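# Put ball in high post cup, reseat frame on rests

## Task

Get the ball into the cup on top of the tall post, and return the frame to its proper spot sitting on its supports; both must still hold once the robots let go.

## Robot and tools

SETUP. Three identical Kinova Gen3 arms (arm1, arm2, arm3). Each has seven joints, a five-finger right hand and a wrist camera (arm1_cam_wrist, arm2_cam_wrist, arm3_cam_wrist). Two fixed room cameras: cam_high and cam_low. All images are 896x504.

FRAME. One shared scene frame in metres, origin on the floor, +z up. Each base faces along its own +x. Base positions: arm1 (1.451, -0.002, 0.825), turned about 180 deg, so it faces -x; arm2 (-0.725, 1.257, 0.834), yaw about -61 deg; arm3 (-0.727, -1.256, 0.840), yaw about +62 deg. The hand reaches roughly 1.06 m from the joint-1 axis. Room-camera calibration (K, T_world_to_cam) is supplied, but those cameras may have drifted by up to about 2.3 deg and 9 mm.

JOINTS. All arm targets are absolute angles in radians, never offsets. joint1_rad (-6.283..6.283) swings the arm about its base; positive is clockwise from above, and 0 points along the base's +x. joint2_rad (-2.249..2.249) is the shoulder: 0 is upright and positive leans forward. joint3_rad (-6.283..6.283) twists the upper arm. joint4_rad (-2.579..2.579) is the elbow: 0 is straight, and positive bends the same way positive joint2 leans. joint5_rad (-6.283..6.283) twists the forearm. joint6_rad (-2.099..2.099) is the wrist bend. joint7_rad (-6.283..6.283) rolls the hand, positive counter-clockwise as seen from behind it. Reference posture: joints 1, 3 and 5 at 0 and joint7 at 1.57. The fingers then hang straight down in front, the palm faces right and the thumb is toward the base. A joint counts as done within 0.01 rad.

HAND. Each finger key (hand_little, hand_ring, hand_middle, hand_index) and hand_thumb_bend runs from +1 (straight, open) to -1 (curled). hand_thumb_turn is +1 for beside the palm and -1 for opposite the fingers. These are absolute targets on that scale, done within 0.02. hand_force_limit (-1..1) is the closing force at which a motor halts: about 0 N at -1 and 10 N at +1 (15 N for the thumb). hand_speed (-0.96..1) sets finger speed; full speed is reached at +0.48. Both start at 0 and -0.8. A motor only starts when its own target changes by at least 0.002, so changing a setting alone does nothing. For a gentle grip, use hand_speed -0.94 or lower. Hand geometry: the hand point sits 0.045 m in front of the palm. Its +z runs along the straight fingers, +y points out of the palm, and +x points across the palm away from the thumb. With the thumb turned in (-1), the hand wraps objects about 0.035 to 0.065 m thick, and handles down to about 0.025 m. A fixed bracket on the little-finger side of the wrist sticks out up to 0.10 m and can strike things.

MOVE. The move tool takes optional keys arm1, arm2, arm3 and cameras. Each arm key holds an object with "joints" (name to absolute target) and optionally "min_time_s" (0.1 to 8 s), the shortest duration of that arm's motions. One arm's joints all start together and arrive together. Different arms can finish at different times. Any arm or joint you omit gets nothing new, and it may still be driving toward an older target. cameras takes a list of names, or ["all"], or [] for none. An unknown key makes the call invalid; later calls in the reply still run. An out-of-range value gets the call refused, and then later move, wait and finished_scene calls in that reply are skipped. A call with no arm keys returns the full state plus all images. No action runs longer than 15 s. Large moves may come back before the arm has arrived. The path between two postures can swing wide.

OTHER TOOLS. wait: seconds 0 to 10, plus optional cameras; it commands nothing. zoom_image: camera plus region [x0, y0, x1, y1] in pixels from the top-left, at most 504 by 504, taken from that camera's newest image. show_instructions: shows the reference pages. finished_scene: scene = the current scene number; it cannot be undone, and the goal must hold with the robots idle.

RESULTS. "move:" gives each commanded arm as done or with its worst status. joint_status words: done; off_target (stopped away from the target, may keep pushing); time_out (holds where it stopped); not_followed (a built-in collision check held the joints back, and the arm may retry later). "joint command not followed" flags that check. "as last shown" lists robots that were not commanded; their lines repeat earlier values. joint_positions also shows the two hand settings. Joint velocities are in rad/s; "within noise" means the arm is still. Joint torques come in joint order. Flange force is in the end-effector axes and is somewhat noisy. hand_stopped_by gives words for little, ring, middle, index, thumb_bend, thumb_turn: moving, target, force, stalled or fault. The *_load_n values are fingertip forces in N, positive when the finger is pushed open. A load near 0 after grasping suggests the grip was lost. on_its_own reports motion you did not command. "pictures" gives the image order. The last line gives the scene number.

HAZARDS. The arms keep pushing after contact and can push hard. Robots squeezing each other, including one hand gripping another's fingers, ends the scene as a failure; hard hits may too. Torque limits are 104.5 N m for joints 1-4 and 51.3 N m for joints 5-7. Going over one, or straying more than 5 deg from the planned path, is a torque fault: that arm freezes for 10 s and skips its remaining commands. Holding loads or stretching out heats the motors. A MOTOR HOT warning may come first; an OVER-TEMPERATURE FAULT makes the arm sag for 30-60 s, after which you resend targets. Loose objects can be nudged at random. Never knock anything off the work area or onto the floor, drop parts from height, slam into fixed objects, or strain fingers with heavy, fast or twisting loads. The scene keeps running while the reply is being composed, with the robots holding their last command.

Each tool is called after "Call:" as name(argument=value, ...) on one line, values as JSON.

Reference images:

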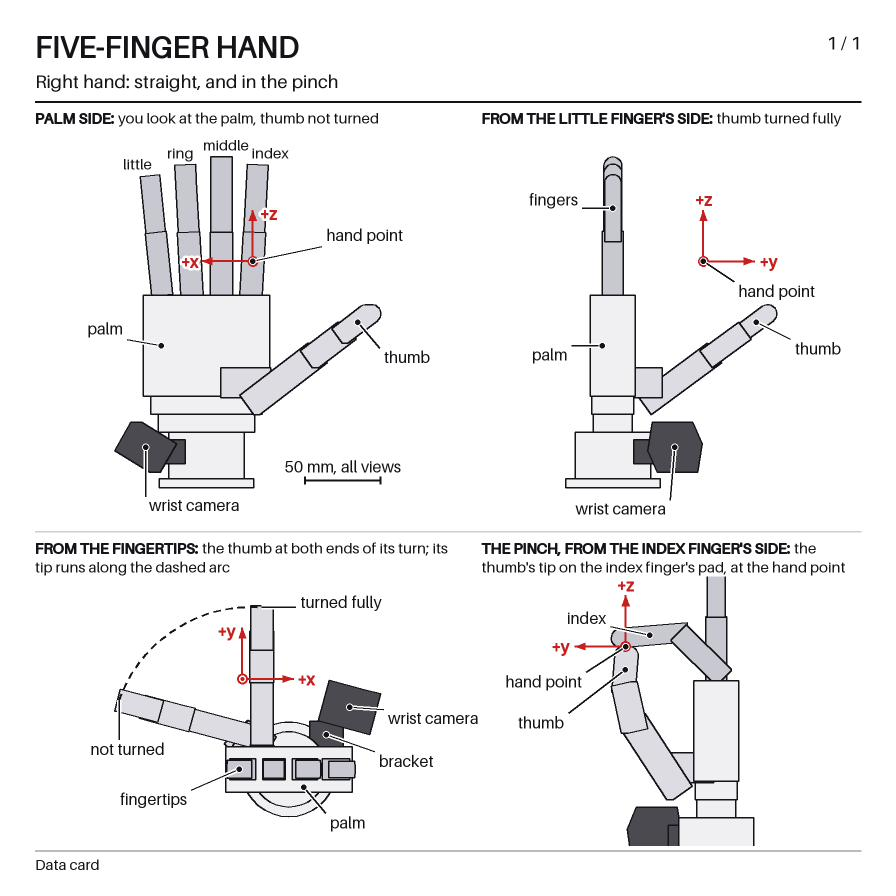

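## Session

Call:
move()

Scene clock: 0.00 s.
Joint torques (N m): no reading
Flange force (N): no reading
Joint velocities: within noise
arm1.joint_positions: joint1_rad=+0.166 joint2_rad=-0.357 joint3_rad=-0.072 joint4_rad=+1.540 joint5_rad=+0.015 joint6_rad=+1.953 joint7_rad=-1.847 hand_little=+1.000 hand_ring=+1.000 hand_middle=+1.000 hand_index=+1.000 hand_thumb_turn=+1.000 hand_thumb_bend=+1.000 hand_force_limit=+0.000 hand_speed=-0.800
arm1.joint_status: not commanded
arm1.hand_stopped_by: target,target,target,target,target,target
arm1.little_load_n: 0.0
arm1.ring_load_n: 0.0
arm1.middle_load_n: 0.0
arm1.index_load_n: 0.0
arm1.thumb_bend_load_n: 0.0
arm1.thumb_turn_load_n: 0.0
arm1.hand: x=+1.2559 y=-0.0105 z=+1.2978 quat_wxyz=(+0.022, -0.982, +0.187, +0.002) (m; scene frame)
arm2.joint_positions: joint1_rad=-0.479 joint2_rad=-0.407 joint3_rad=-0.065 joint4_rad=+1.568 joint5_rad=-0.046 joint6_rad=+1.983 joint7_rad=-2.110 hand_little=+1.000 hand_ring=+1.000 hand_middle=+1.000 hand_index=+1.000 hand_thumb_turn=+1.000 hand_thumb_bend=+1.000 hand_force_limit=+0.000 hand_speed=-0.800
arm2.joint_status: not commanded
arm2.hand_stopped_by: target,target,target,target,target,target
arm2.little_load_n: 0.0
arm2.ring_load_n: 0.0
arm2.middle_load_n: 0.0
arm2.index_load_n: 0.0
arm2.thumb_bend_load_n: 0.0
arm2.thumb_turn_load_n: 0.0
arm2.hand: x=-0.5582 y=+1.1944 z=+1.3094 quat_wxyz=(+0.001, -0.500, -0.866, -0.009) (m; scene frame)
arm3.joint_positions: joint1_rad=+0.341 joint2_rad=-0.380 joint3_rad=-0.082 joint4_rad=+1.550 joint5_rad=-0.054 joint6_rad=+2.036 joint7_rad=-2.067 hand_little=+1.000 hand_ring=+1.000 hand_middle=+1.000 hand_index=+1.000 hand_thumb_turn=+1.000 hand_thumb_bend=+1.000 hand_force_limit=+0.000 hand_speed=-0.800
arm3.joint_status: not commanded
arm3.hand_stopped_by: target,target,target,target,target,target
arm3.little_load_n: 0.0
arm3.ring_load_n: 0.0
arm3.middle_load_n: -0.5
arm3.index_load_n: 0.0
arm3.thumb_bend_load_n: 0.0
arm3.thumb_turn_load_n: 0.0
arm3.hand: x=-0.6401 y=-1.1080 z=+1.3133 quat_wxyz=(+0.032, +0.172, -0.985, +0.015) (m; scene frame)
pictures: arm1_cam_wrist, arm2_cam_wrist, arm3_cam_wrist, cam_high, cam_low
camera_calibration:
arm1_cam_wrist: T_world_to_cam=[[-0.128425, -0.991622, 0.0138596, 0.128236], [-0.845333, 0.116766, 0.521324, 0.384639], [-0.518575, 0.0552352, -0.853246, 1.87395], [0, 0, 0, 1]] pos_world=[1.3134, -0.0212593, 1.39664]
arm2_cam_wrist: T_world_to_cam=[[0.680822, 0.731866, 0.0292266, -0.540846], [0.621375, -0.598243, 0.505964, 0.402092], [0.387782, -0.32631, -0.86206, 1.85184], [0, 0, 0, 1]] pos_world=[-0.599739, 1.24065, 1.40876]
arm3_cam_wrist: T_world_to_cam=[[-0.573758, 0.818572, 0.0272164, 0.496128], [0.737664, 0.502037, 0.451454, 0.435558], [0.355884, 0.279102, -0.891879, 1.82296], [0, 0, 0, 1]] pos_world=[-0.685401, -1.13358, 1.41572]

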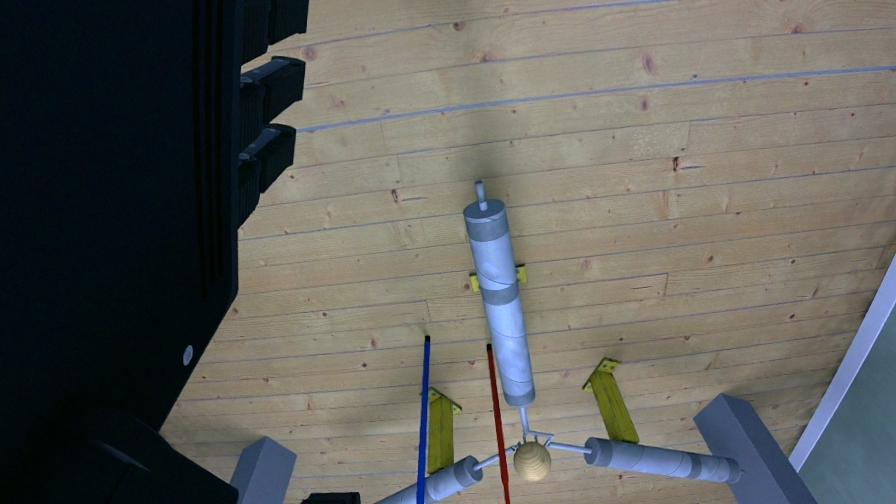

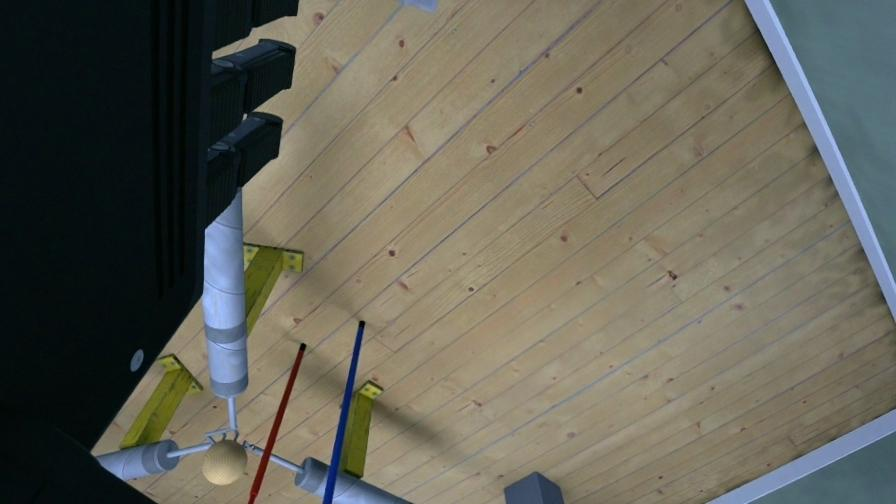

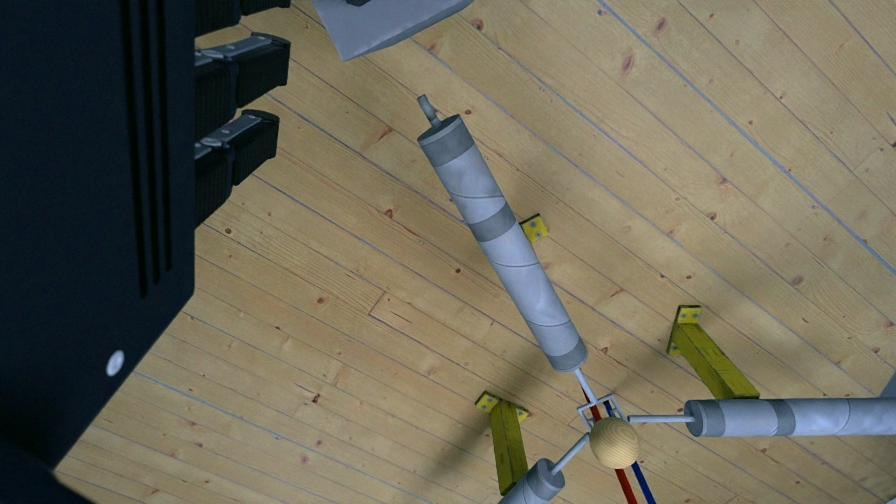

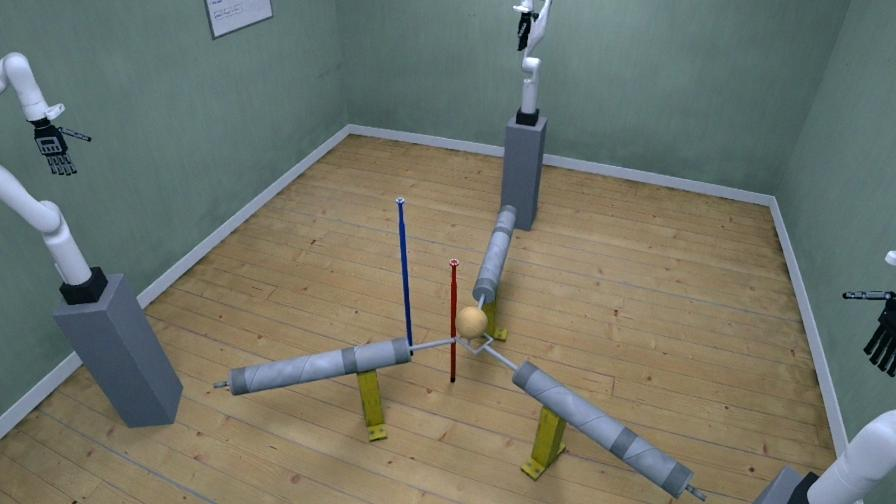

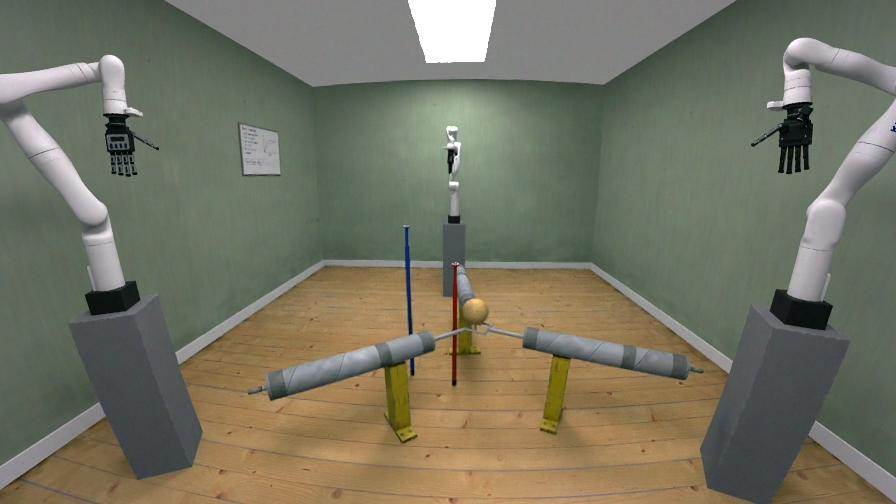

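Call:
zoom_image(camera="cam_high", region=[380, 180, 540, 400])

Call:
zoom_image(camera="cam_low", region=[390, 210, 530, 400])

Call:
zoom_image(camera="arm3_cam_wrist", region=[540, 360, 700, 504])

Call:
zoom_image(camera="arm1_cam_wrist", region=[460, 370, 620, 504])

Call:
zoom_image(camera="arm2_cam_wrist", region=[150, 370, 350, 504])

Scaled by 2.291.

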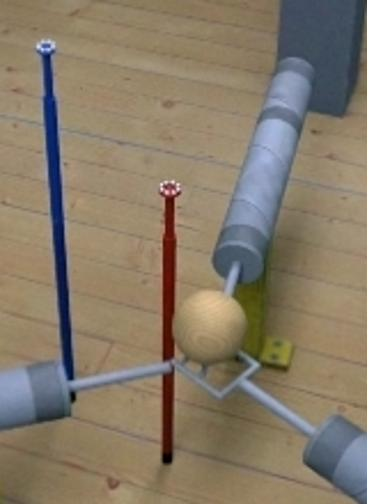

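Scaled by 2.653.

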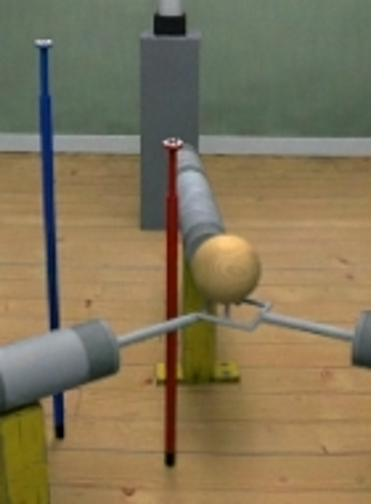

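Scaled by 3.150.

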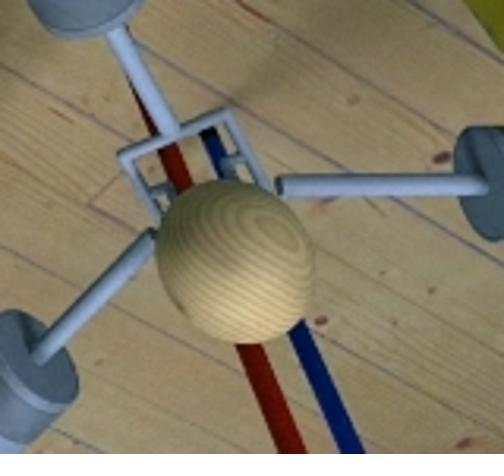

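Scaled by 3.150.

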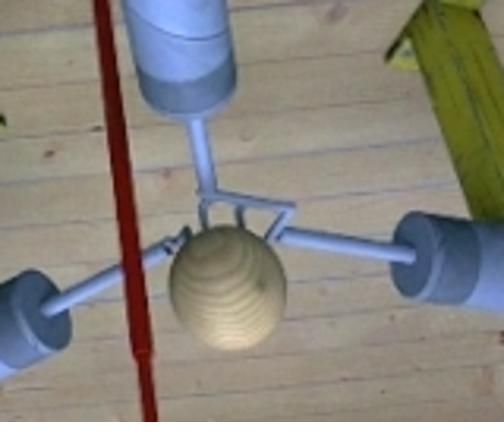

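Scaled by 2.520.

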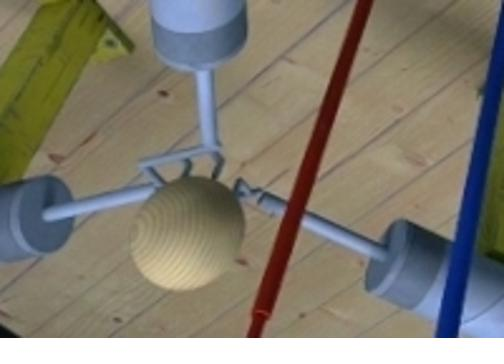

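Call:
move(arm1={"joints": {"joint1_rad": -0.0576, "joint2_rad": 1.4462, "joint3_rad": 0, "joint4_rad": 1.1984, "joint5_rad": 0, "joint6_rad": 0.497, "joint7_rad": -1.5452, "hand_speed": -0.2, "hand_thumb_turn": -1}, "min_time_s": 3.5}, arm2={"joints": {"joint1_rad": 0.5001, "joint2_rad": 1.4869, "joint3_rad": 0, "joint4_rad": 1.1281, "joint5_rad": 0, "joint6_rad": 0.5266, "joint7_rad": -0.9688, "hand_speed": -0.2, "hand_thumb_turn": -1}, "min_time_s": 3.5}, arm3={"joints": {"joint1_rad": 0.3049, "joint2_rad": 1.4686, "joint3_rad": 0, "joint4_rad": 2.111, "joint5_rad": 0, "joint6_rad": -0.438, "joint7_rad": -1.22, "hand_speed": -0.2, "hand_thumb_turn": -1}, "min_time_s": 3.5}, cameras=["arm1_cam_wrist", "arm2_cam_wrist", "arm3_cam_wrist"])

Scene clock: 71.70 s.
Joint torques (N m): arm1=[1.84 -23.7 0.49 -3.59 -0.06 0.24 -0.51] | arm2=[-1.03 -21.69 0.49 -4.12 -0.12 -0.48 -0.4] | arm3=[-0.19 -15.57 -1.22 3.12 0.06 -0.05 0.03]
Flange force (N): arm1=[-1.5 2.5 2.2] | arm2=[1.5 -2.0 -2.3] | arm3=[1.4 -1.4 0.1]
move: arm1 done; arm2 done; arm3 done
Joint velocities: within noise
arm1.joint_positions: joint1_rad=-0.058 joint2_rad=+1.446 joint3_rad=+0.000 joint4_rad=+1.198 joint5_rad=+0.000 joint6_rad=+0.497 joint7_rad=-1.545 hand_little=+1.000 hand_ring=+1.000 hand_middle=+1.000 hand_index=+1.000 hand_thumb_turn=-1.000 hand_thumb_bend=+1.000 hand_force_limit=+0.000 hand_speed=-0.200
arm1.joint_status: all done
arm1.hand_stopped_by: target,target,target,target,target,target
arm1.little_load_n: 0.0
arm1.ring_load_n: 0.0
arm1.middle_load_n: 0.0
arm1.index_load_n: 0.0
arm1.thumb_bend_load_n: 0.0
arm1.thumb_turn_load_n: 0.0
arm1.hand: x=+0.8596 y=-0.0737 z=+0.5598 quat_wxyz=(+0.002, -0.999, -0.043, -0.003) (m; scene frame)
arm2.joint_positions: joint1_rad=+0.500 joint2_rad=+1.487 joint3_rad=+0.000 joint4_rad=+1.128 joint5_rad=+0.000 joint6_rad=+0.527 joint7_rad=-0.969 hand_little=+1.000 hand_ring=+1.000 hand_middle=+1.000 hand_index=+1.000 hand_thumb_turn=-1.000 hand_thumb_bend=+1.000 hand_force_limit=+0.000 hand_speed=-0.200
arm2.joint_status: all done
arm2.hand_stopped_by: target,target,target,target,target,target
arm2.little_load_n: 0.0
arm2.ring_load_n: -0.5
arm2.middle_load_n: 0.0
arm2.index_load_n: 0.0
arm2.thumb_bend_load_n: 0.0
arm2.thumb_turn_load_n: 0.0
arm2.hand: x=-0.6792 y=+0.6884 z=+0.5605 quat_wxyz=(-0.001, -0.463, -0.886, +0.000) (m; scene frame)
arm3.joint_positions: joint1_rad=+0.305 joint2_rad=+1.469 joint3_rad=+0.000 joint4_rad=+2.111 joint5_rad=+0.000 joint6_rad=-0.438 joint7_rad=-1.220 hand_little=+1.000 hand_ring=+1.000 hand_middle=+1.000 hand_index=+1.000 hand_thumb_turn=-1.000 hand_thumb_bend=+1.000 hand_force_limit=+0.000 hand_speed=-0.200
arm3.joint_status: all done
arm3.hand_stopped_by: target,target,target,target,target,target
arm3.little_load_n: 0.0
arm3.ring_load_n: 0.0
arm3.middle_load_n: 0.0
arm3.index_load_n: 0.0
arm3.thumb_bend_load_n: 0.0
arm3.thumb_turn_load_n: 0.0
arm3.hand: x=-0.5477 y=-1.0211 z=+0.5601 quat_wxyz=(+0.001, +0.536, -0.844, +0.002) (m; scene frame)
pictures: arm1_cam_wrist, arm2_cam_wrist, arm3_cam_wrist
camera_calibration:
arm1_cam_wrist: T_world_to_cam=[[0.327316, -0.943266, 0.0557925, -0.386818], [-0.81924, -0.253865, 0.514198, 0.395988], [-0.470862, -0.214013, -0.855855, 0.982809], [0, 0, 0, 1]] pos_world=[0.913788, -0.0540116, 0.659108]
arm2_cam_wrist: T_world_to_cam=[[0.617646, 0.78634, 0.0135254, -0.137738], [0.671075, -0.53592, 0.512297, 0.540696], [0.410088, -0.307342, -0.858702, 1.08819], [0, 0, 0, 1]] pos_world=[-0.724028, 0.732525, 0.659298]
arm3_cam_wrist: T_world_to_cam=[[-0.984819, 0.171611, 0.0260859, -0.3866], [0.160803, 0.845357, 0.509425, 0.665984], [0.0653712, 0.505886, -0.86012, 1.14886], [0, 0, 0, 1]] pos_world=[-0.562926, -1.07784, 0.658975]

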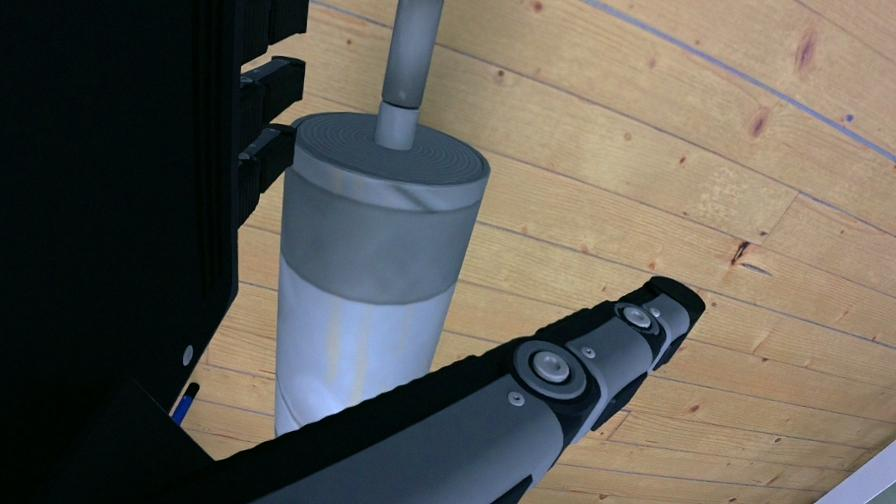

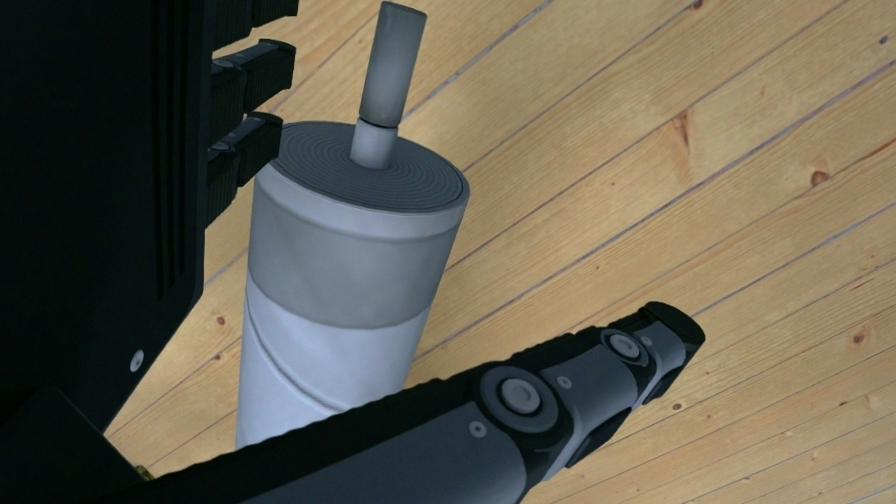

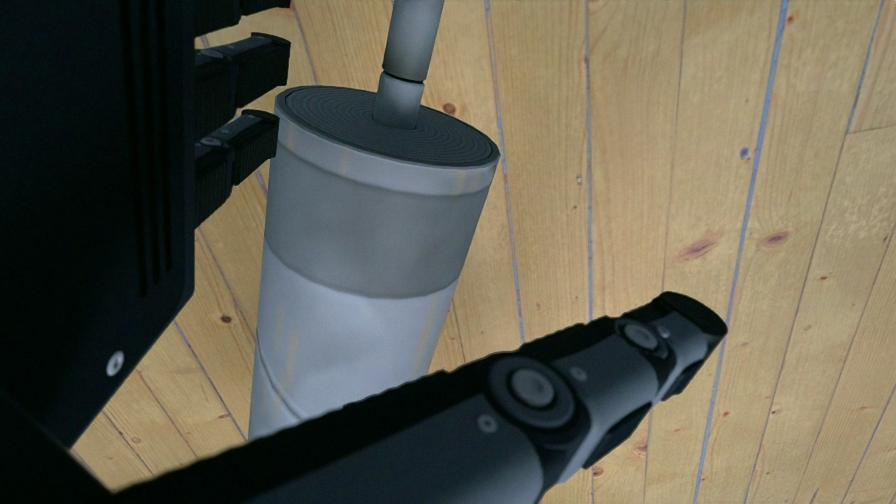

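Call:
move(arm1={"joints": {"joint1_rad": -0.0522, "joint2_rad": 1.4539, "joint4_rad": 1.2371, "joint6_rad": 0.4506, "joint7_rad": -1.5363}, "min_time_s": 1.5}, arm2={"joints": {"joint1_rad": 0.5191, "joint2_rad": 1.5174, "joint4_rad": 1.0802, "joint6_rad": 0.544, "joint7_rad": -0.9445}, "min_time_s": 1.5}, arm3={"joints": {"joint1_rad": 0.3461, "joint2_rad": 1.5199, "joint4_rad": 2.1385, "joint6_rad": -0.5168, "joint7_rad": -1.1736}, "min_time_s": 1.5})

Call:
move(arm1={"joints": {"joint2_rad": 1.5938, "joint4_rad": 1.1073, "joint6_rad": 0.4405}, "min_time_s": 1.5}, arm2={"joints": {"joint2_rad": 1.6616, "joint4_rad": 0.9318, "joint6_rad": 0.5482}, "min_time_s": 1.5}, arm3={"joints": {"joint2_rad": 1.6611, "joint4_rad": 1.9929, "joint6_rad": -0.5124}, "min_time_s": 1.5}, cameras=["arm1_cam_wrist", "arm2_cam_wrist", "arm3_cam_wrist"])

Scene clock: 165.57 s.
Joint torques (N m): arm1=[1.86 -23.42 0.51 -3.31 -0.04 0.26 -0.5] | arm2=[-1.1 -21.68 0.5 -4.19 -0.05 -0.47 -0.39] | arm3=[-0.18 -15.17 -1.21 3.67 0.03 -0.02 0.03]
Flange force (N): arm1=[-1.1 2.6 2.2] | arm2=[1.6 -2.0 -2.6] | arm3=[1.9 -1.6 0.3]
move: arm1 done; arm2 done; arm3 done
Joint velocities: within noise
arm1.joint_positions: joint1_rad=-0.052 joint2_rad=+1.454 joint3_rad=+0.000 joint4_rad=+1.237 joint5_rad=+0.000 joint6_rad=+0.451 joint7_rad=-1.536 hand_little=+1.000 hand_ring=+1.000 hand_middle=+1.000 hand_index=+1.000 hand_thumb_turn=-1.000 hand_thumb_bend=+1.000 hand_force_limit=+0.000 hand_speed=-0.200
arm1.joint_status: all done
arm1.hand_stopped_by: target,target,target,target,target,target
arm1.little_load_n: 0.0
arm1.ring_load_n: 0.0
arm1.middle_load_n: 0.0
arm1.index_load_n: 0.0
arm1.thumb_bend_load_n: 0.0
arm1.thumb_turn_load_n: 0.0
arm1.hand: x=+0.8724 y=-0.0700 z=+0.5500 quat_wxyz=(+0.002, -0.999, -0.045, -0.003) (m; scene frame)
arm2.joint_positions: joint1_rad=+0.519 joint2_rad=+1.517 joint3_rad=+0.000 joint4_rad=+1.080 joint5_rad=+0.000 joint6_rad=+0.544 joint7_rad=-0.944 hand_little=+1.000 hand_ring=+1.000 hand_middle=+1.000 hand_index=+1.000 hand_thumb_turn=-1.000 hand_thumb_bend=+1.000 hand_force_limit=+0.000 hand_speed=-0.200
arm2.joint_status: all done
arm2.hand_stopped_by: target,target,target,target,target,target
arm2.little_load_n: 0.0
arm2.ring_load_n: 0.0
arm2.middle_load_n: 0.0
arm2.index_load_n: 0.0
arm2.thumb_bend_load_n: 0.0
arm2.thumb_turn_load_n: 0.0
arm2.hand: x=-0.6903 y=+0.6836 z=+0.5505 quat_wxyz=(-0.001, -0.461, -0.888, +0.000) (m; scene frame)
arm3.joint_positions: joint1_rad=+0.346 joint2_rad=+1.520 joint3_rad=+0.000 joint4_rad=+2.138 joint5_rad=+0.000 joint6_rad=-0.517 joint7_rad=-1.174 hand_little=+1.000 hand_ring=+1.000 hand_middle=+1.000 hand_index=+1.000 hand_thumb_turn=-1.000 hand_thumb_bend=+1.000 hand_force_limit=+0.000 hand_speed=-0.200
arm3.joint_status: all done
arm3.hand_stopped_by: target,target,target,target,target,target
arm3.little_load_n: 0.0
arm3.ring_load_n: 0.0
arm3.middle_load_n: 0.0
arm3.index_load_n: 0.0
arm3.thumb_bend_load_n: 0.0
arm3.thumb_turn_load_n: 0.0
arm3.hand: x=-0.5556 y=-1.0443 z=+0.5501 quat_wxyz=(+0.001, +0.538, -0.843, +0.002) (m; scene frame)
pictures: none

Scene clock: 167.37 s.
Joint torques (N m): arm1=[1.82 -23.48 0.53 -3.17 -0.07 0.26 -0.51] | arm2=[-1.14 -21.78 0.45 -4.19 0.02 -0.49 -0.39] | arm3=[-0.22 -15.12 -1.22 3.68 0.05 -0.06 0.04]
Flange force (N): arm1=[-1.5 2.4 2.6] | arm2=[1.3 -2.3 -2.2] | arm3=[1.6 -1.8 0.2]
move: arm1 done; arm2 done; arm3 done
Joint velocities: within noise
arm1.joint_positions: joint1_rad=-0.052 joint2_rad=+1.594 joint3_rad=+0.000 joint4_rad=+1.107 joint5_rad=+0.000 joint6_rad=+0.441 joint7_rad=-1.536 hand_little=+1.000 hand_ring=+1.000 hand_middle=+1.000 hand_index=+1.000 hand_thumb_turn=-1.000 hand_thumb_bend=+1.000 hand_force_limit=+0.000 hand_speed=-0.200
arm1.joint_status: all done
arm1.hand_stopped_by: target,target,target,target,target,target
arm1.little_load_n: 0.0
arm1.ring_load_n: 0.0
arm1.middle_load_n: 0.0
arm1.index_load_n: 0.0
arm1.thumb_bend_load_n: 0.0
arm1.thumb_turn_load_n: 0.0
arm1.hand: x=+0.8728 y=-0.0698 z=+0.4899 quat_wxyz=(+0.002, -0.999, -0.045, -0.003) (m; scene frame)
arm2.joint_positions: joint1_rad=+0.519 joint2_rad=+1.662 joint3_rad=+0.000 joint4_rad=+0.932 joint5_rad=+0.000 joint6_rad=+0.548 joint7_rad=-0.944 hand_little=+1.000 hand_ring=+1.000 hand_middle=+1.000 hand_index=+1.000 hand_thumb_turn=-1.000 hand_thumb_bend=+1.000 hand_force_limit=+0.000 hand_speed=-0.200
arm2.joint_status: all done
arm2.hand_stopped_by: target,target,target,target,target,target
arm2.little_load_n: 0.0
arm2.ring_load_n: 0.0
arm2.middle_load_n: 0.0
arm2.index_load_n: 0.0
arm2.thumb_bend_load_n: 0.0
arm2.thumb_turn_load_n: 0.0
arm2.hand: x=-0.6902 y=+0.6836 z=+0.4905 quat_wxyz=(-0.001, -0.461, -0.888, +0.000) (m; scene frame)
arm3.joint_positions: joint1_rad=+0.346 joint2_rad=+1.661 joint3_rad=+0.000 joint4_rad=+1.993 joint5_rad=+0.000 joint6_rad=-0.512 joint7_rad=-1.174 hand_little=+1.000 hand_ring=+1.000 hand_middle=+1.000 hand_index=+1.000 hand_thumb_turn=-1.000 hand_thumb_bend=+1.000 hand_force_limit=+0.000 hand_speed=-0.200
arm3.joint_status: all done
arm3.hand_stopped_by: target,target,target,target,target,target
arm3.little_load_n: 0.0
arm3.ring_load_n: 0.0
arm3.middle_load_n: 0.0
arm3.index_load_n: 0.0
arm3.thumb_bend_load_n: 0.0
arm3.thumb_turn_load_n: 0.5
arm3.hand: x=-0.5556 y=-1.0445 z=+0.4900 quat_wxyz=(+0.001, +0.538, -0.843, +0.002) (m; scene frame)
pictures: arm1_cam_wrist, arm2_cam_wrist, arm3_cam_wrist
camera_calibration:
arm1_cam_wrist: T_world_to_cam=[[0.330549, -0.942138, 0.0557903, -0.386282], [-0.818402, -0.256691, 0.514129, 0.442831], [-0.47006, -0.215604, -0.855896, 0.929235], [0, 0, 0, 1]] pos_world=[0.926895, -0.0499133, 0.589208]
arm2_cam_wrist: T_world_to_cam=[[0.613453, 0.789618, 0.0133887, -0.131322], [0.673949, -0.532277, 0.512322, 0.580805], [0.411665, -0.305262, -0.858689, 1.03087], [0, 0, 0, 1]] pos_world=[-0.735247, 0.727528, 0.589397]
arm3_cam_wrist: T_world_to_cam=[[-0.985688, 0.166557, 0.0260188, -0.394153], [0.156432, 0.846188, 0.509407, 0.721126], [0.0628287, 0.506187, -0.860132, 1.09979], [0, 0, 0, 1]] pos_world=[-0.570417, -1.10126, 0.588875]

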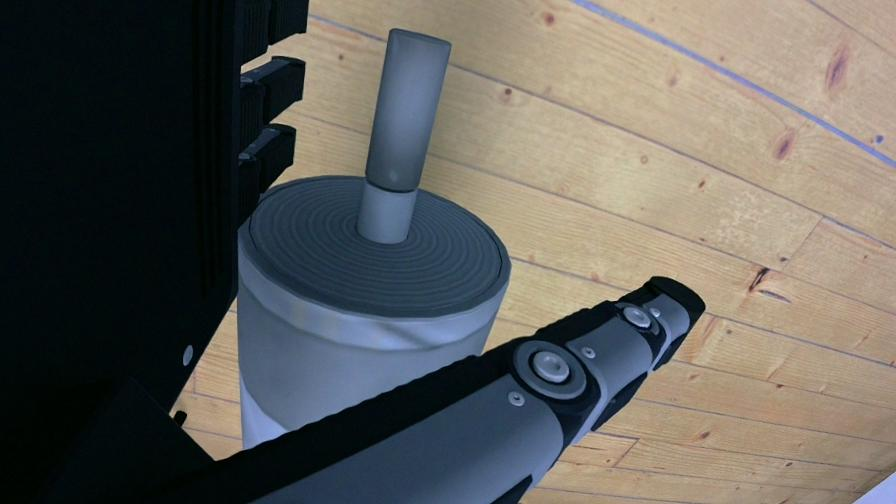

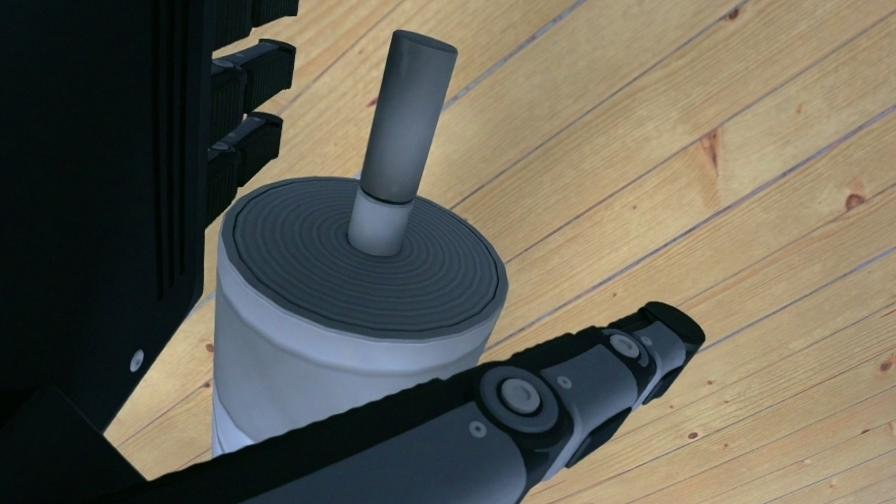

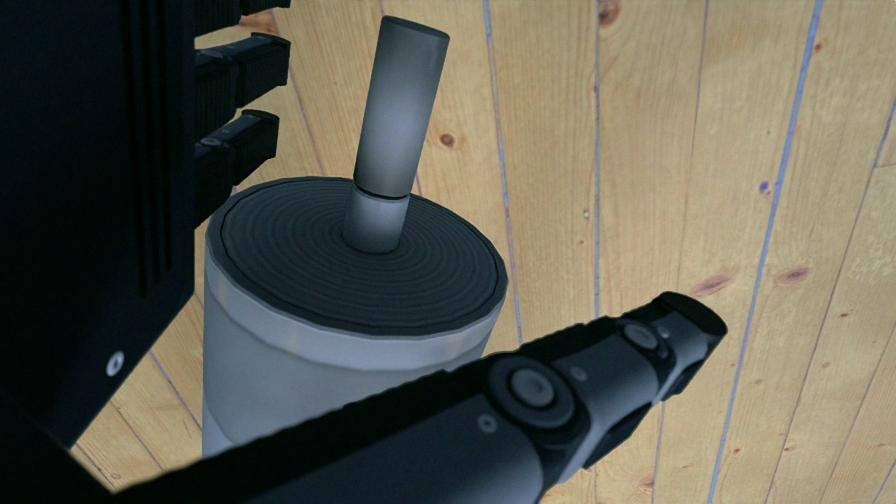

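Call:
move(arm1={"joints": {"joint2_rad": 1.7258, "joint4_rad": 0.9576, "joint6_rad": 0.4582}, "min_time_s": 1.5}, arm2={"joints": {"joint2_rad": 1.8039, "joint4_rad": 0.7529, "joint6_rad": 0.5848}, "min_time_s": 1.5}, arm3={"joints": {"joint2_rad": 1.779, "joint4_rad": 1.8485, "joint6_rad": -0.4859}, "min_time_s": 1.5}, cameras=["arm1_cam_wrist", "arm2_cam_wrist", "arm3_cam_wrist", "cam_high", "cam_low"])

Call:
move(arm1={"joints": {"hand_speed": -0.5, "hand_index": 0.2, "hand_middle": 0.2, "hand_ring": 0.2, "hand_thumb_bend": 0.35}}, arm2={"joints": {"hand_speed": -0.5, "hand_index": 0.2, "hand_middle": 0.2, "hand_ring": 0.2, "hand_thumb_bend": 0.35}}, arm3={"joints": {"hand_speed": -0.5, "hand_index": 0.2, "hand_middle": 0.2, "hand_ring": 0.2, "hand_thumb_bend": 0.35}}, cameras=["arm1_cam_wrist", "arm2_cam_wrist", "arm3_cam_wrist"])

Scene clock: 178.73 s.
Joint torques (N m): arm1=[1.86 -23.38 0.51 -3.29 -0.05 0.27 -0.49] | arm2=[-1.11 -21.51 0.48 -4.54 -0.06 -0.49 -0.48] | arm3=[-0.25 -14.99 -1.19 3.47 0.04 -0.04 0.03]
Flange force (N): arm1=[-1.7 2.5 2.8] | arm2=[2.2 -1.8 -3.0] | arm3=[1.7 -1.7 0.0]
move: arm1 done; arm2 done; arm3 done
Joint velocities: within noise
arm1.joint_positions: joint1_rad=-0.052 joint2_rad=+1.726 joint3_rad=+0.000 joint4_rad=+0.958 joint5_rad=+0.000 joint6_rad=+0.458 joint7_rad=-1.536 hand_little=+1.000 hand_ring=+1.000 hand_middle=+1.000 hand_index=+1.000 hand_thumb_turn=-1.000 hand_thumb_bend=+1.000 hand_force_limit=+0.000 hand_speed=-0.200
arm1.joint_status: all done
arm1.hand_stopped_by: target,target,target,target,target,target
arm1.little_load_n: 0.0
arm1.ring_load_n: 0.0
arm1.middle_load_n: 0.0
arm1.index_load_n: 0.0
arm1.thumb_bend_load_n: 0.0
arm1.thumb_turn_load_n: 0.0
arm1.hand: x=+0.8730 y=-0.0696 z=+0.4370 quat_wxyz=(+0.002, -0.999, -0.045, -0.003) (m; scene frame)
arm2.joint_positions: joint1_rad=+0.519 joint2_rad=+1.804 joint3_rad=+0.000 joint4_rad=+0.753 joint5_rad=+0.000 joint6_rad=+0.585 joint7_rad=-0.944 hand_little=+1.000 hand_ring=+1.000 hand_middle=+1.000 hand_index=+1.000 hand_thumb_turn=-1.000 hand_thumb_bend=+1.000 hand_force_limit=+0.000 hand_speed=-0.200
arm2.joint_status: all done
arm2.hand_stopped_by: target,target,target,target,target,target
arm2.little_load_n: 0.0
arm2.ring_load_n: 0.0
arm2.middle_load_n: 0.0
arm2.index_load_n: 0.0
arm2.thumb_bend_load_n: 0.0
arm2.thumb_turn_load_n: 0.0
arm2.hand: x=-0.6900 y=+0.6835 z=+0.4377 quat_wxyz=(-0.001, -0.461, -0.888, +0.000) (m; scene frame)
arm3.joint_positions: joint1_rad=+0.346 joint2_rad=+1.779 joint3_rad=+0.000 joint4_rad=+1.849 joint5_rad=+0.000 joint6_rad=-0.486 joint7_rad=-1.174 hand_little=+1.000 hand_ring=+1.000 hand_middle=+1.000 hand_index=+1.000 hand_thumb_turn=-1.000 hand_thumb_bend=+1.000 hand_force_limit=+0.000 hand_speed=-0.200
arm3.joint_status: all done
arm3.hand_stopped_by: target,target,target,target,target,target
arm3.little_load_n: 0.0
arm3.ring_load_n: 0.0
arm3.middle_load_n: 0.0
arm3.index_load_n: 0.0
arm3.thumb_bend_load_n: 0.0
arm3.thumb_turn_load_n: 0.0
arm3.hand: x=-0.5556 y=-1.0448 z=+0.4370 quat_wxyz=(+0.001, +0.538, -0.843, +0.002) (m; scene frame)
pictures: arm1_cam_wrist, arm2_cam_wrist, arm3_cam_wrist, cam_high, cam_low
camera_calibration:
arm1_cam_wrist: T_world_to_cam=[[0.330538, -0.942144, 0.0557596, -0.383181], [-0.818361, -0.256678, 0.514199, 0.470169], [-0.470137, -0.215594, -0.855856, 0.884147], [0, 0, 0, 1]] pos_world=[0.927095, -0.0497133, 0.536308]
arm2_cam_wrist: T_world_to_cam=[[0.613454, 0.789617, 0.0133896, -0.130735], [0.673948, -0.532278, 0.512322, 0.607772], [0.411665, -0.305262, -0.858689, 0.985364], [0, 0, 0, 1]] pos_world=[-0.735047, 0.727528, 0.536497]
arm3_cam_wrist: T_world_to_cam=[[-0.985688, 0.166557, 0.0260188, -0.392724], [0.156432, 0.846188, 0.509407, 0.748378], [0.0628287, 0.506187, -0.860132, 1.05436], [0, 0, 0, 1]] pos_world=[-0.570417, -1.10156, 0.535875]

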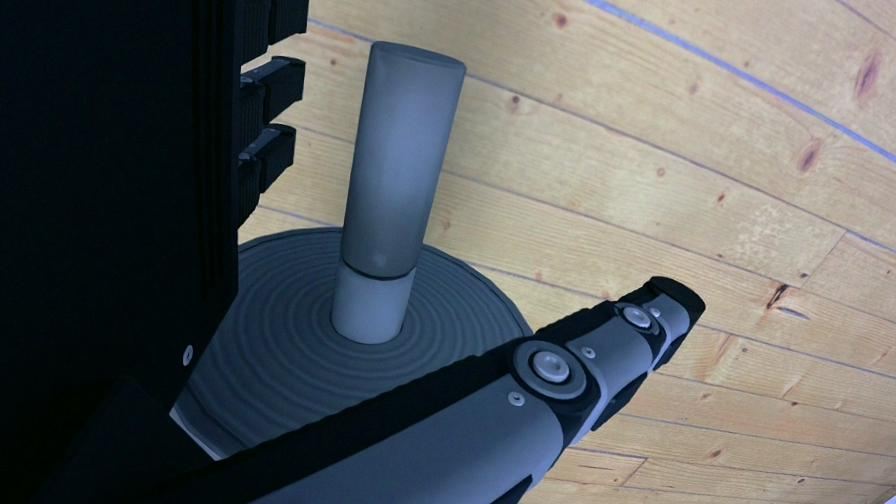

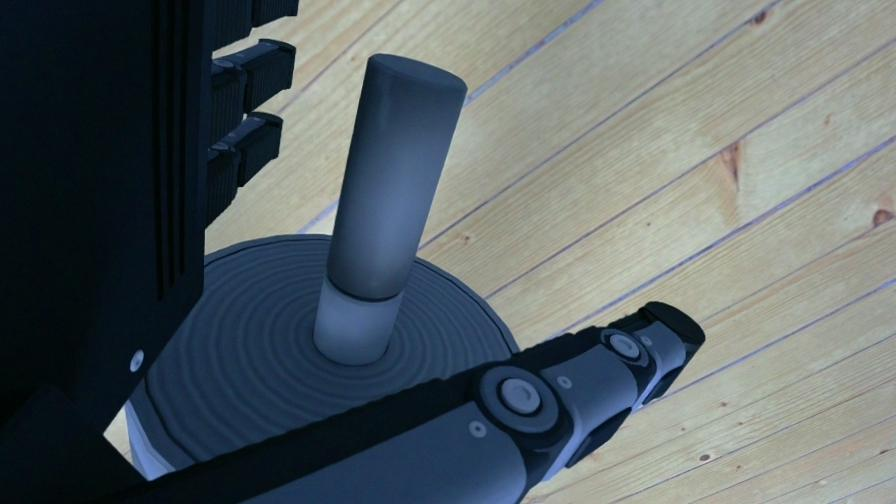

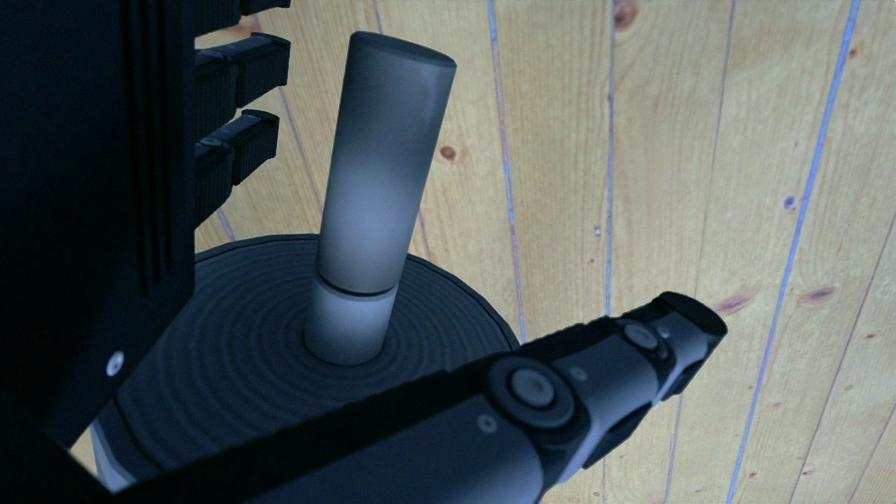

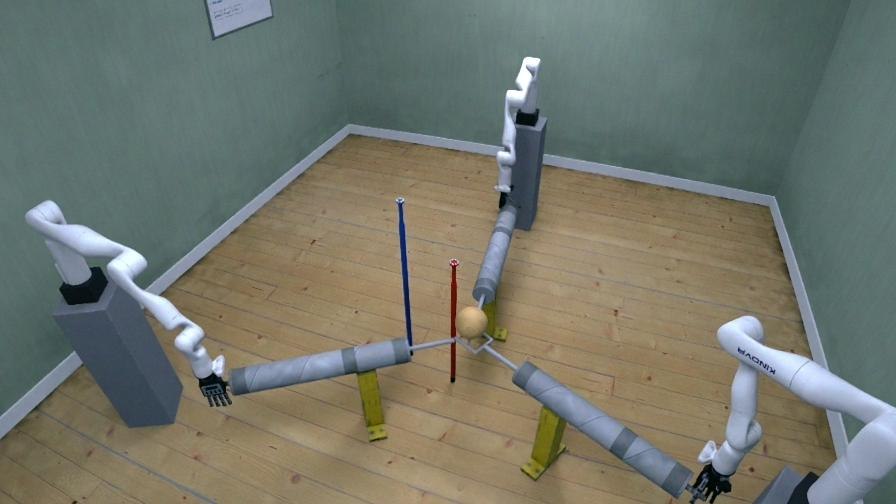

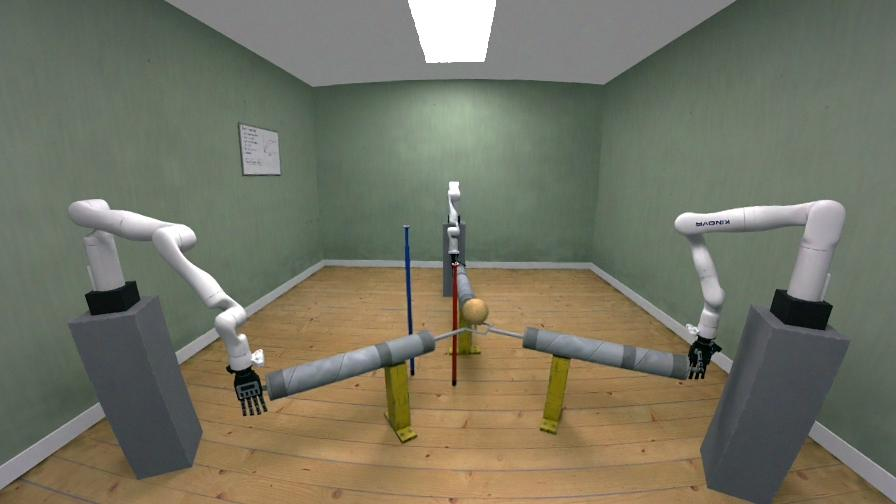

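Scene clock: 180.13 s.
Joint torques (N m): arm1=[1.86 -23.36 0.48 -3.3 -0.05 0.24 -0.49] | arm2=[-1.04 -21.54 0.47 -4.51 -0.1 -0.55 -0.45] | arm3=[-0.2 -14.95 -1.24 3.53 0.08 -0.05 0.02]
Flange force (N): arm1=[-1.7 2.5 2.8] | arm2=[1.7 -2.0 -2.7] | arm3=[1.4 -1.6 0.1]
move: arm1 done; arm2 done; arm3 done
Joint velocities: within noise
arm1.joint_positions: joint1_rad=-0.052 joint2_rad=+1.726 joint3_rad=+0.000 joint4_rad=+0.958 joint5_rad=+0.000 joint6_rad=+0.458 joint7_rad=-1.536 hand_little=+1.000 hand_ring=+0.200 hand_middle=+0.200 hand_index=+0.200 hand_thumb_turn=-1.000 hand_thumb_bend=+0.350 hand_force_limit=+0.000 hand_speed=-0.500
arm1.joint_status: all done
arm1.hand_stopped_by: target,target,target,target,target,target
arm1.little_load_n: 0.0
arm1.ring_load_n: 0.0
arm1.middle_load_n: 0.0
arm1.index_load_n: 0.0
arm1.thumb_bend_load_n: 0.0
arm1.thumb_turn_load_n: 0.0
arm1.hand: x=+0.8730 y=-0.0696 z=+0.4370 quat_wxyz=(+0.002, -0.999, -0.045, -0.003) (m; scene frame)
arm2.joint_positions: joint1_rad=+0.519 joint2_rad=+1.804 joint3_rad=+0.000 joint4_rad=+0.753 joint5_rad=+0.000 joint6_rad=+0.585 joint7_rad=-0.944 hand_little=+1.000 hand_ring=+0.200 hand_middle=+0.200 hand_index=+0.200 hand_thumb_turn=-1.000 hand_thumb_bend=+0.350 hand_force_limit=+0.000 hand_speed=-0.500
arm2.joint_status: all done
arm2.hand_stopped_by: target,target,target,target,target,target
arm2.little_load_n: 0.0
arm2.ring_load_n: 0.0
arm2.middle_load_n: 0.0
arm2.index_load_n: 0.0
arm2.thumb_bend_load_n: 0.0
arm2.thumb_turn_load_n: 0.0
arm2.hand: x=-0.6900 y=+0.6835 z=+0.4377 quat_wxyz=(-0.001, -0.461, -0.888, +0.000) (m; scene frame)
arm3.joint_positions: joint1_rad=+0.346 joint2_rad=+1.779 joint3_rad=+0.000 joint4_rad=+1.848 joint5_rad=+0.000 joint6_rad=-0.486 joint7_rad=-1.174 hand_little=+1.000 hand_ring=+0.200 hand_middle=+0.200 hand_index=+0.200 hand_thumb_turn=-1.000 hand_thumb_bend=+0.350 hand_force_limit=+0.000 hand_speed=-0.500
arm3.joint_status: all done
arm3.hand_stopped_by: target,target,target,target,target,target
arm3.little_load_n: 0.0
arm3.ring_load_n: 0.0
arm3.middle_load_n: 0.0
arm3.index_load_n: 0.0
arm3.thumb_bend_load_n: 0.0
arm3.thumb_turn_load_n: 0.0
arm3.hand: x=-0.5556 y=-1.0448 z=+0.4370 quat_wxyz=(+0.001, +0.538, -0.843, +0.002) (m; scene frame)
pictures: arm1_cam_wrist, arm2_cam_wrist, arm3_cam_wrist
camera_calibration:
arm1_cam_wrist: T_world_to_cam=[[0.330538, -0.942144, 0.0557596, -0.383181], [-0.818361, -0.256678, 0.514199, 0.470169], [-0.470137, -0.215594, -0.855856, 0.884147], [0, 0, 0, 1]] pos_world=[0.927095, -0.0497133, 0.536308]
arm2_cam_wrist: T_world_to_cam=[[0.613454, 0.789617, 0.0133896, -0.130735], [0.673948, -0.532278, 0.512322, 0.607772], [0.411665, -0.305262, -0.858689, 0.985364], [0, 0, 0, 1]] pos_world=[-0.735047, 0.727528, 0.536497]
arm3_cam_wrist: T_world_to_cam=[[-0.985689, 0.166549, 0.0260332, -0.392741], [0.156426, 0.846144, 0.50948, 0.748289], [0.0628255, 0.506262, -0.860088, 1.05441], [0, 0, 0, 1]] pos_world=[-0.570417, -1.10156, 0.535874]

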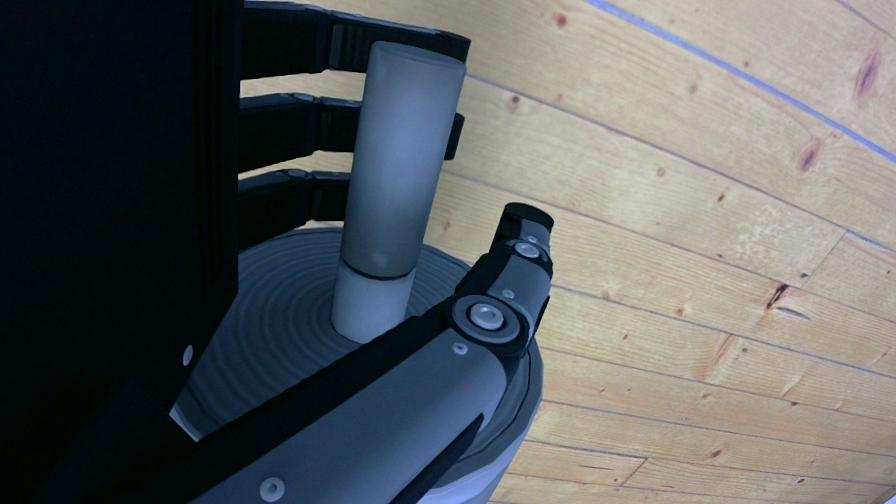

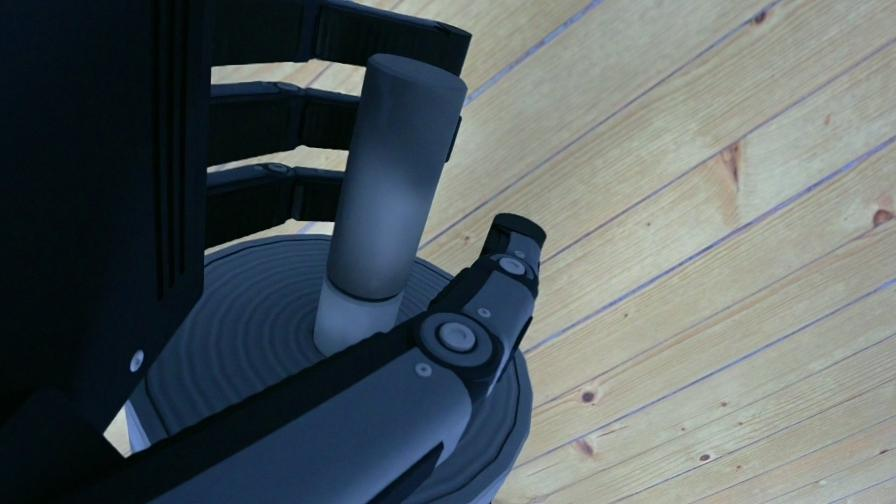

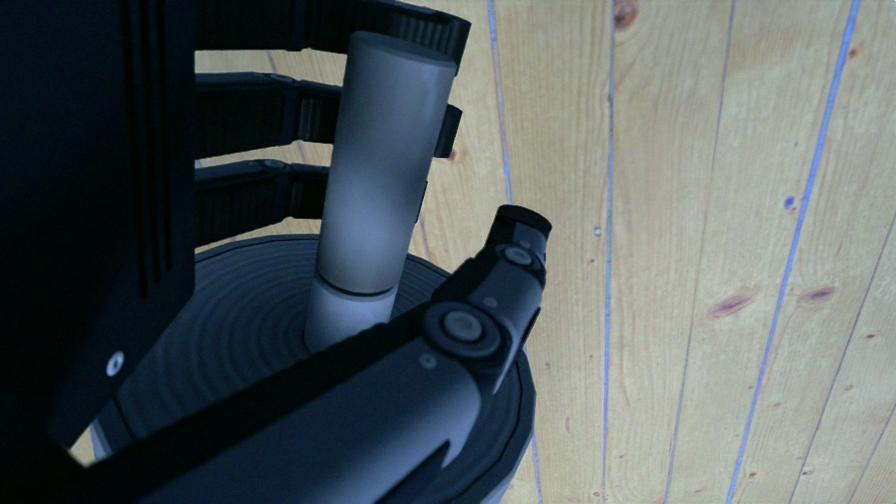

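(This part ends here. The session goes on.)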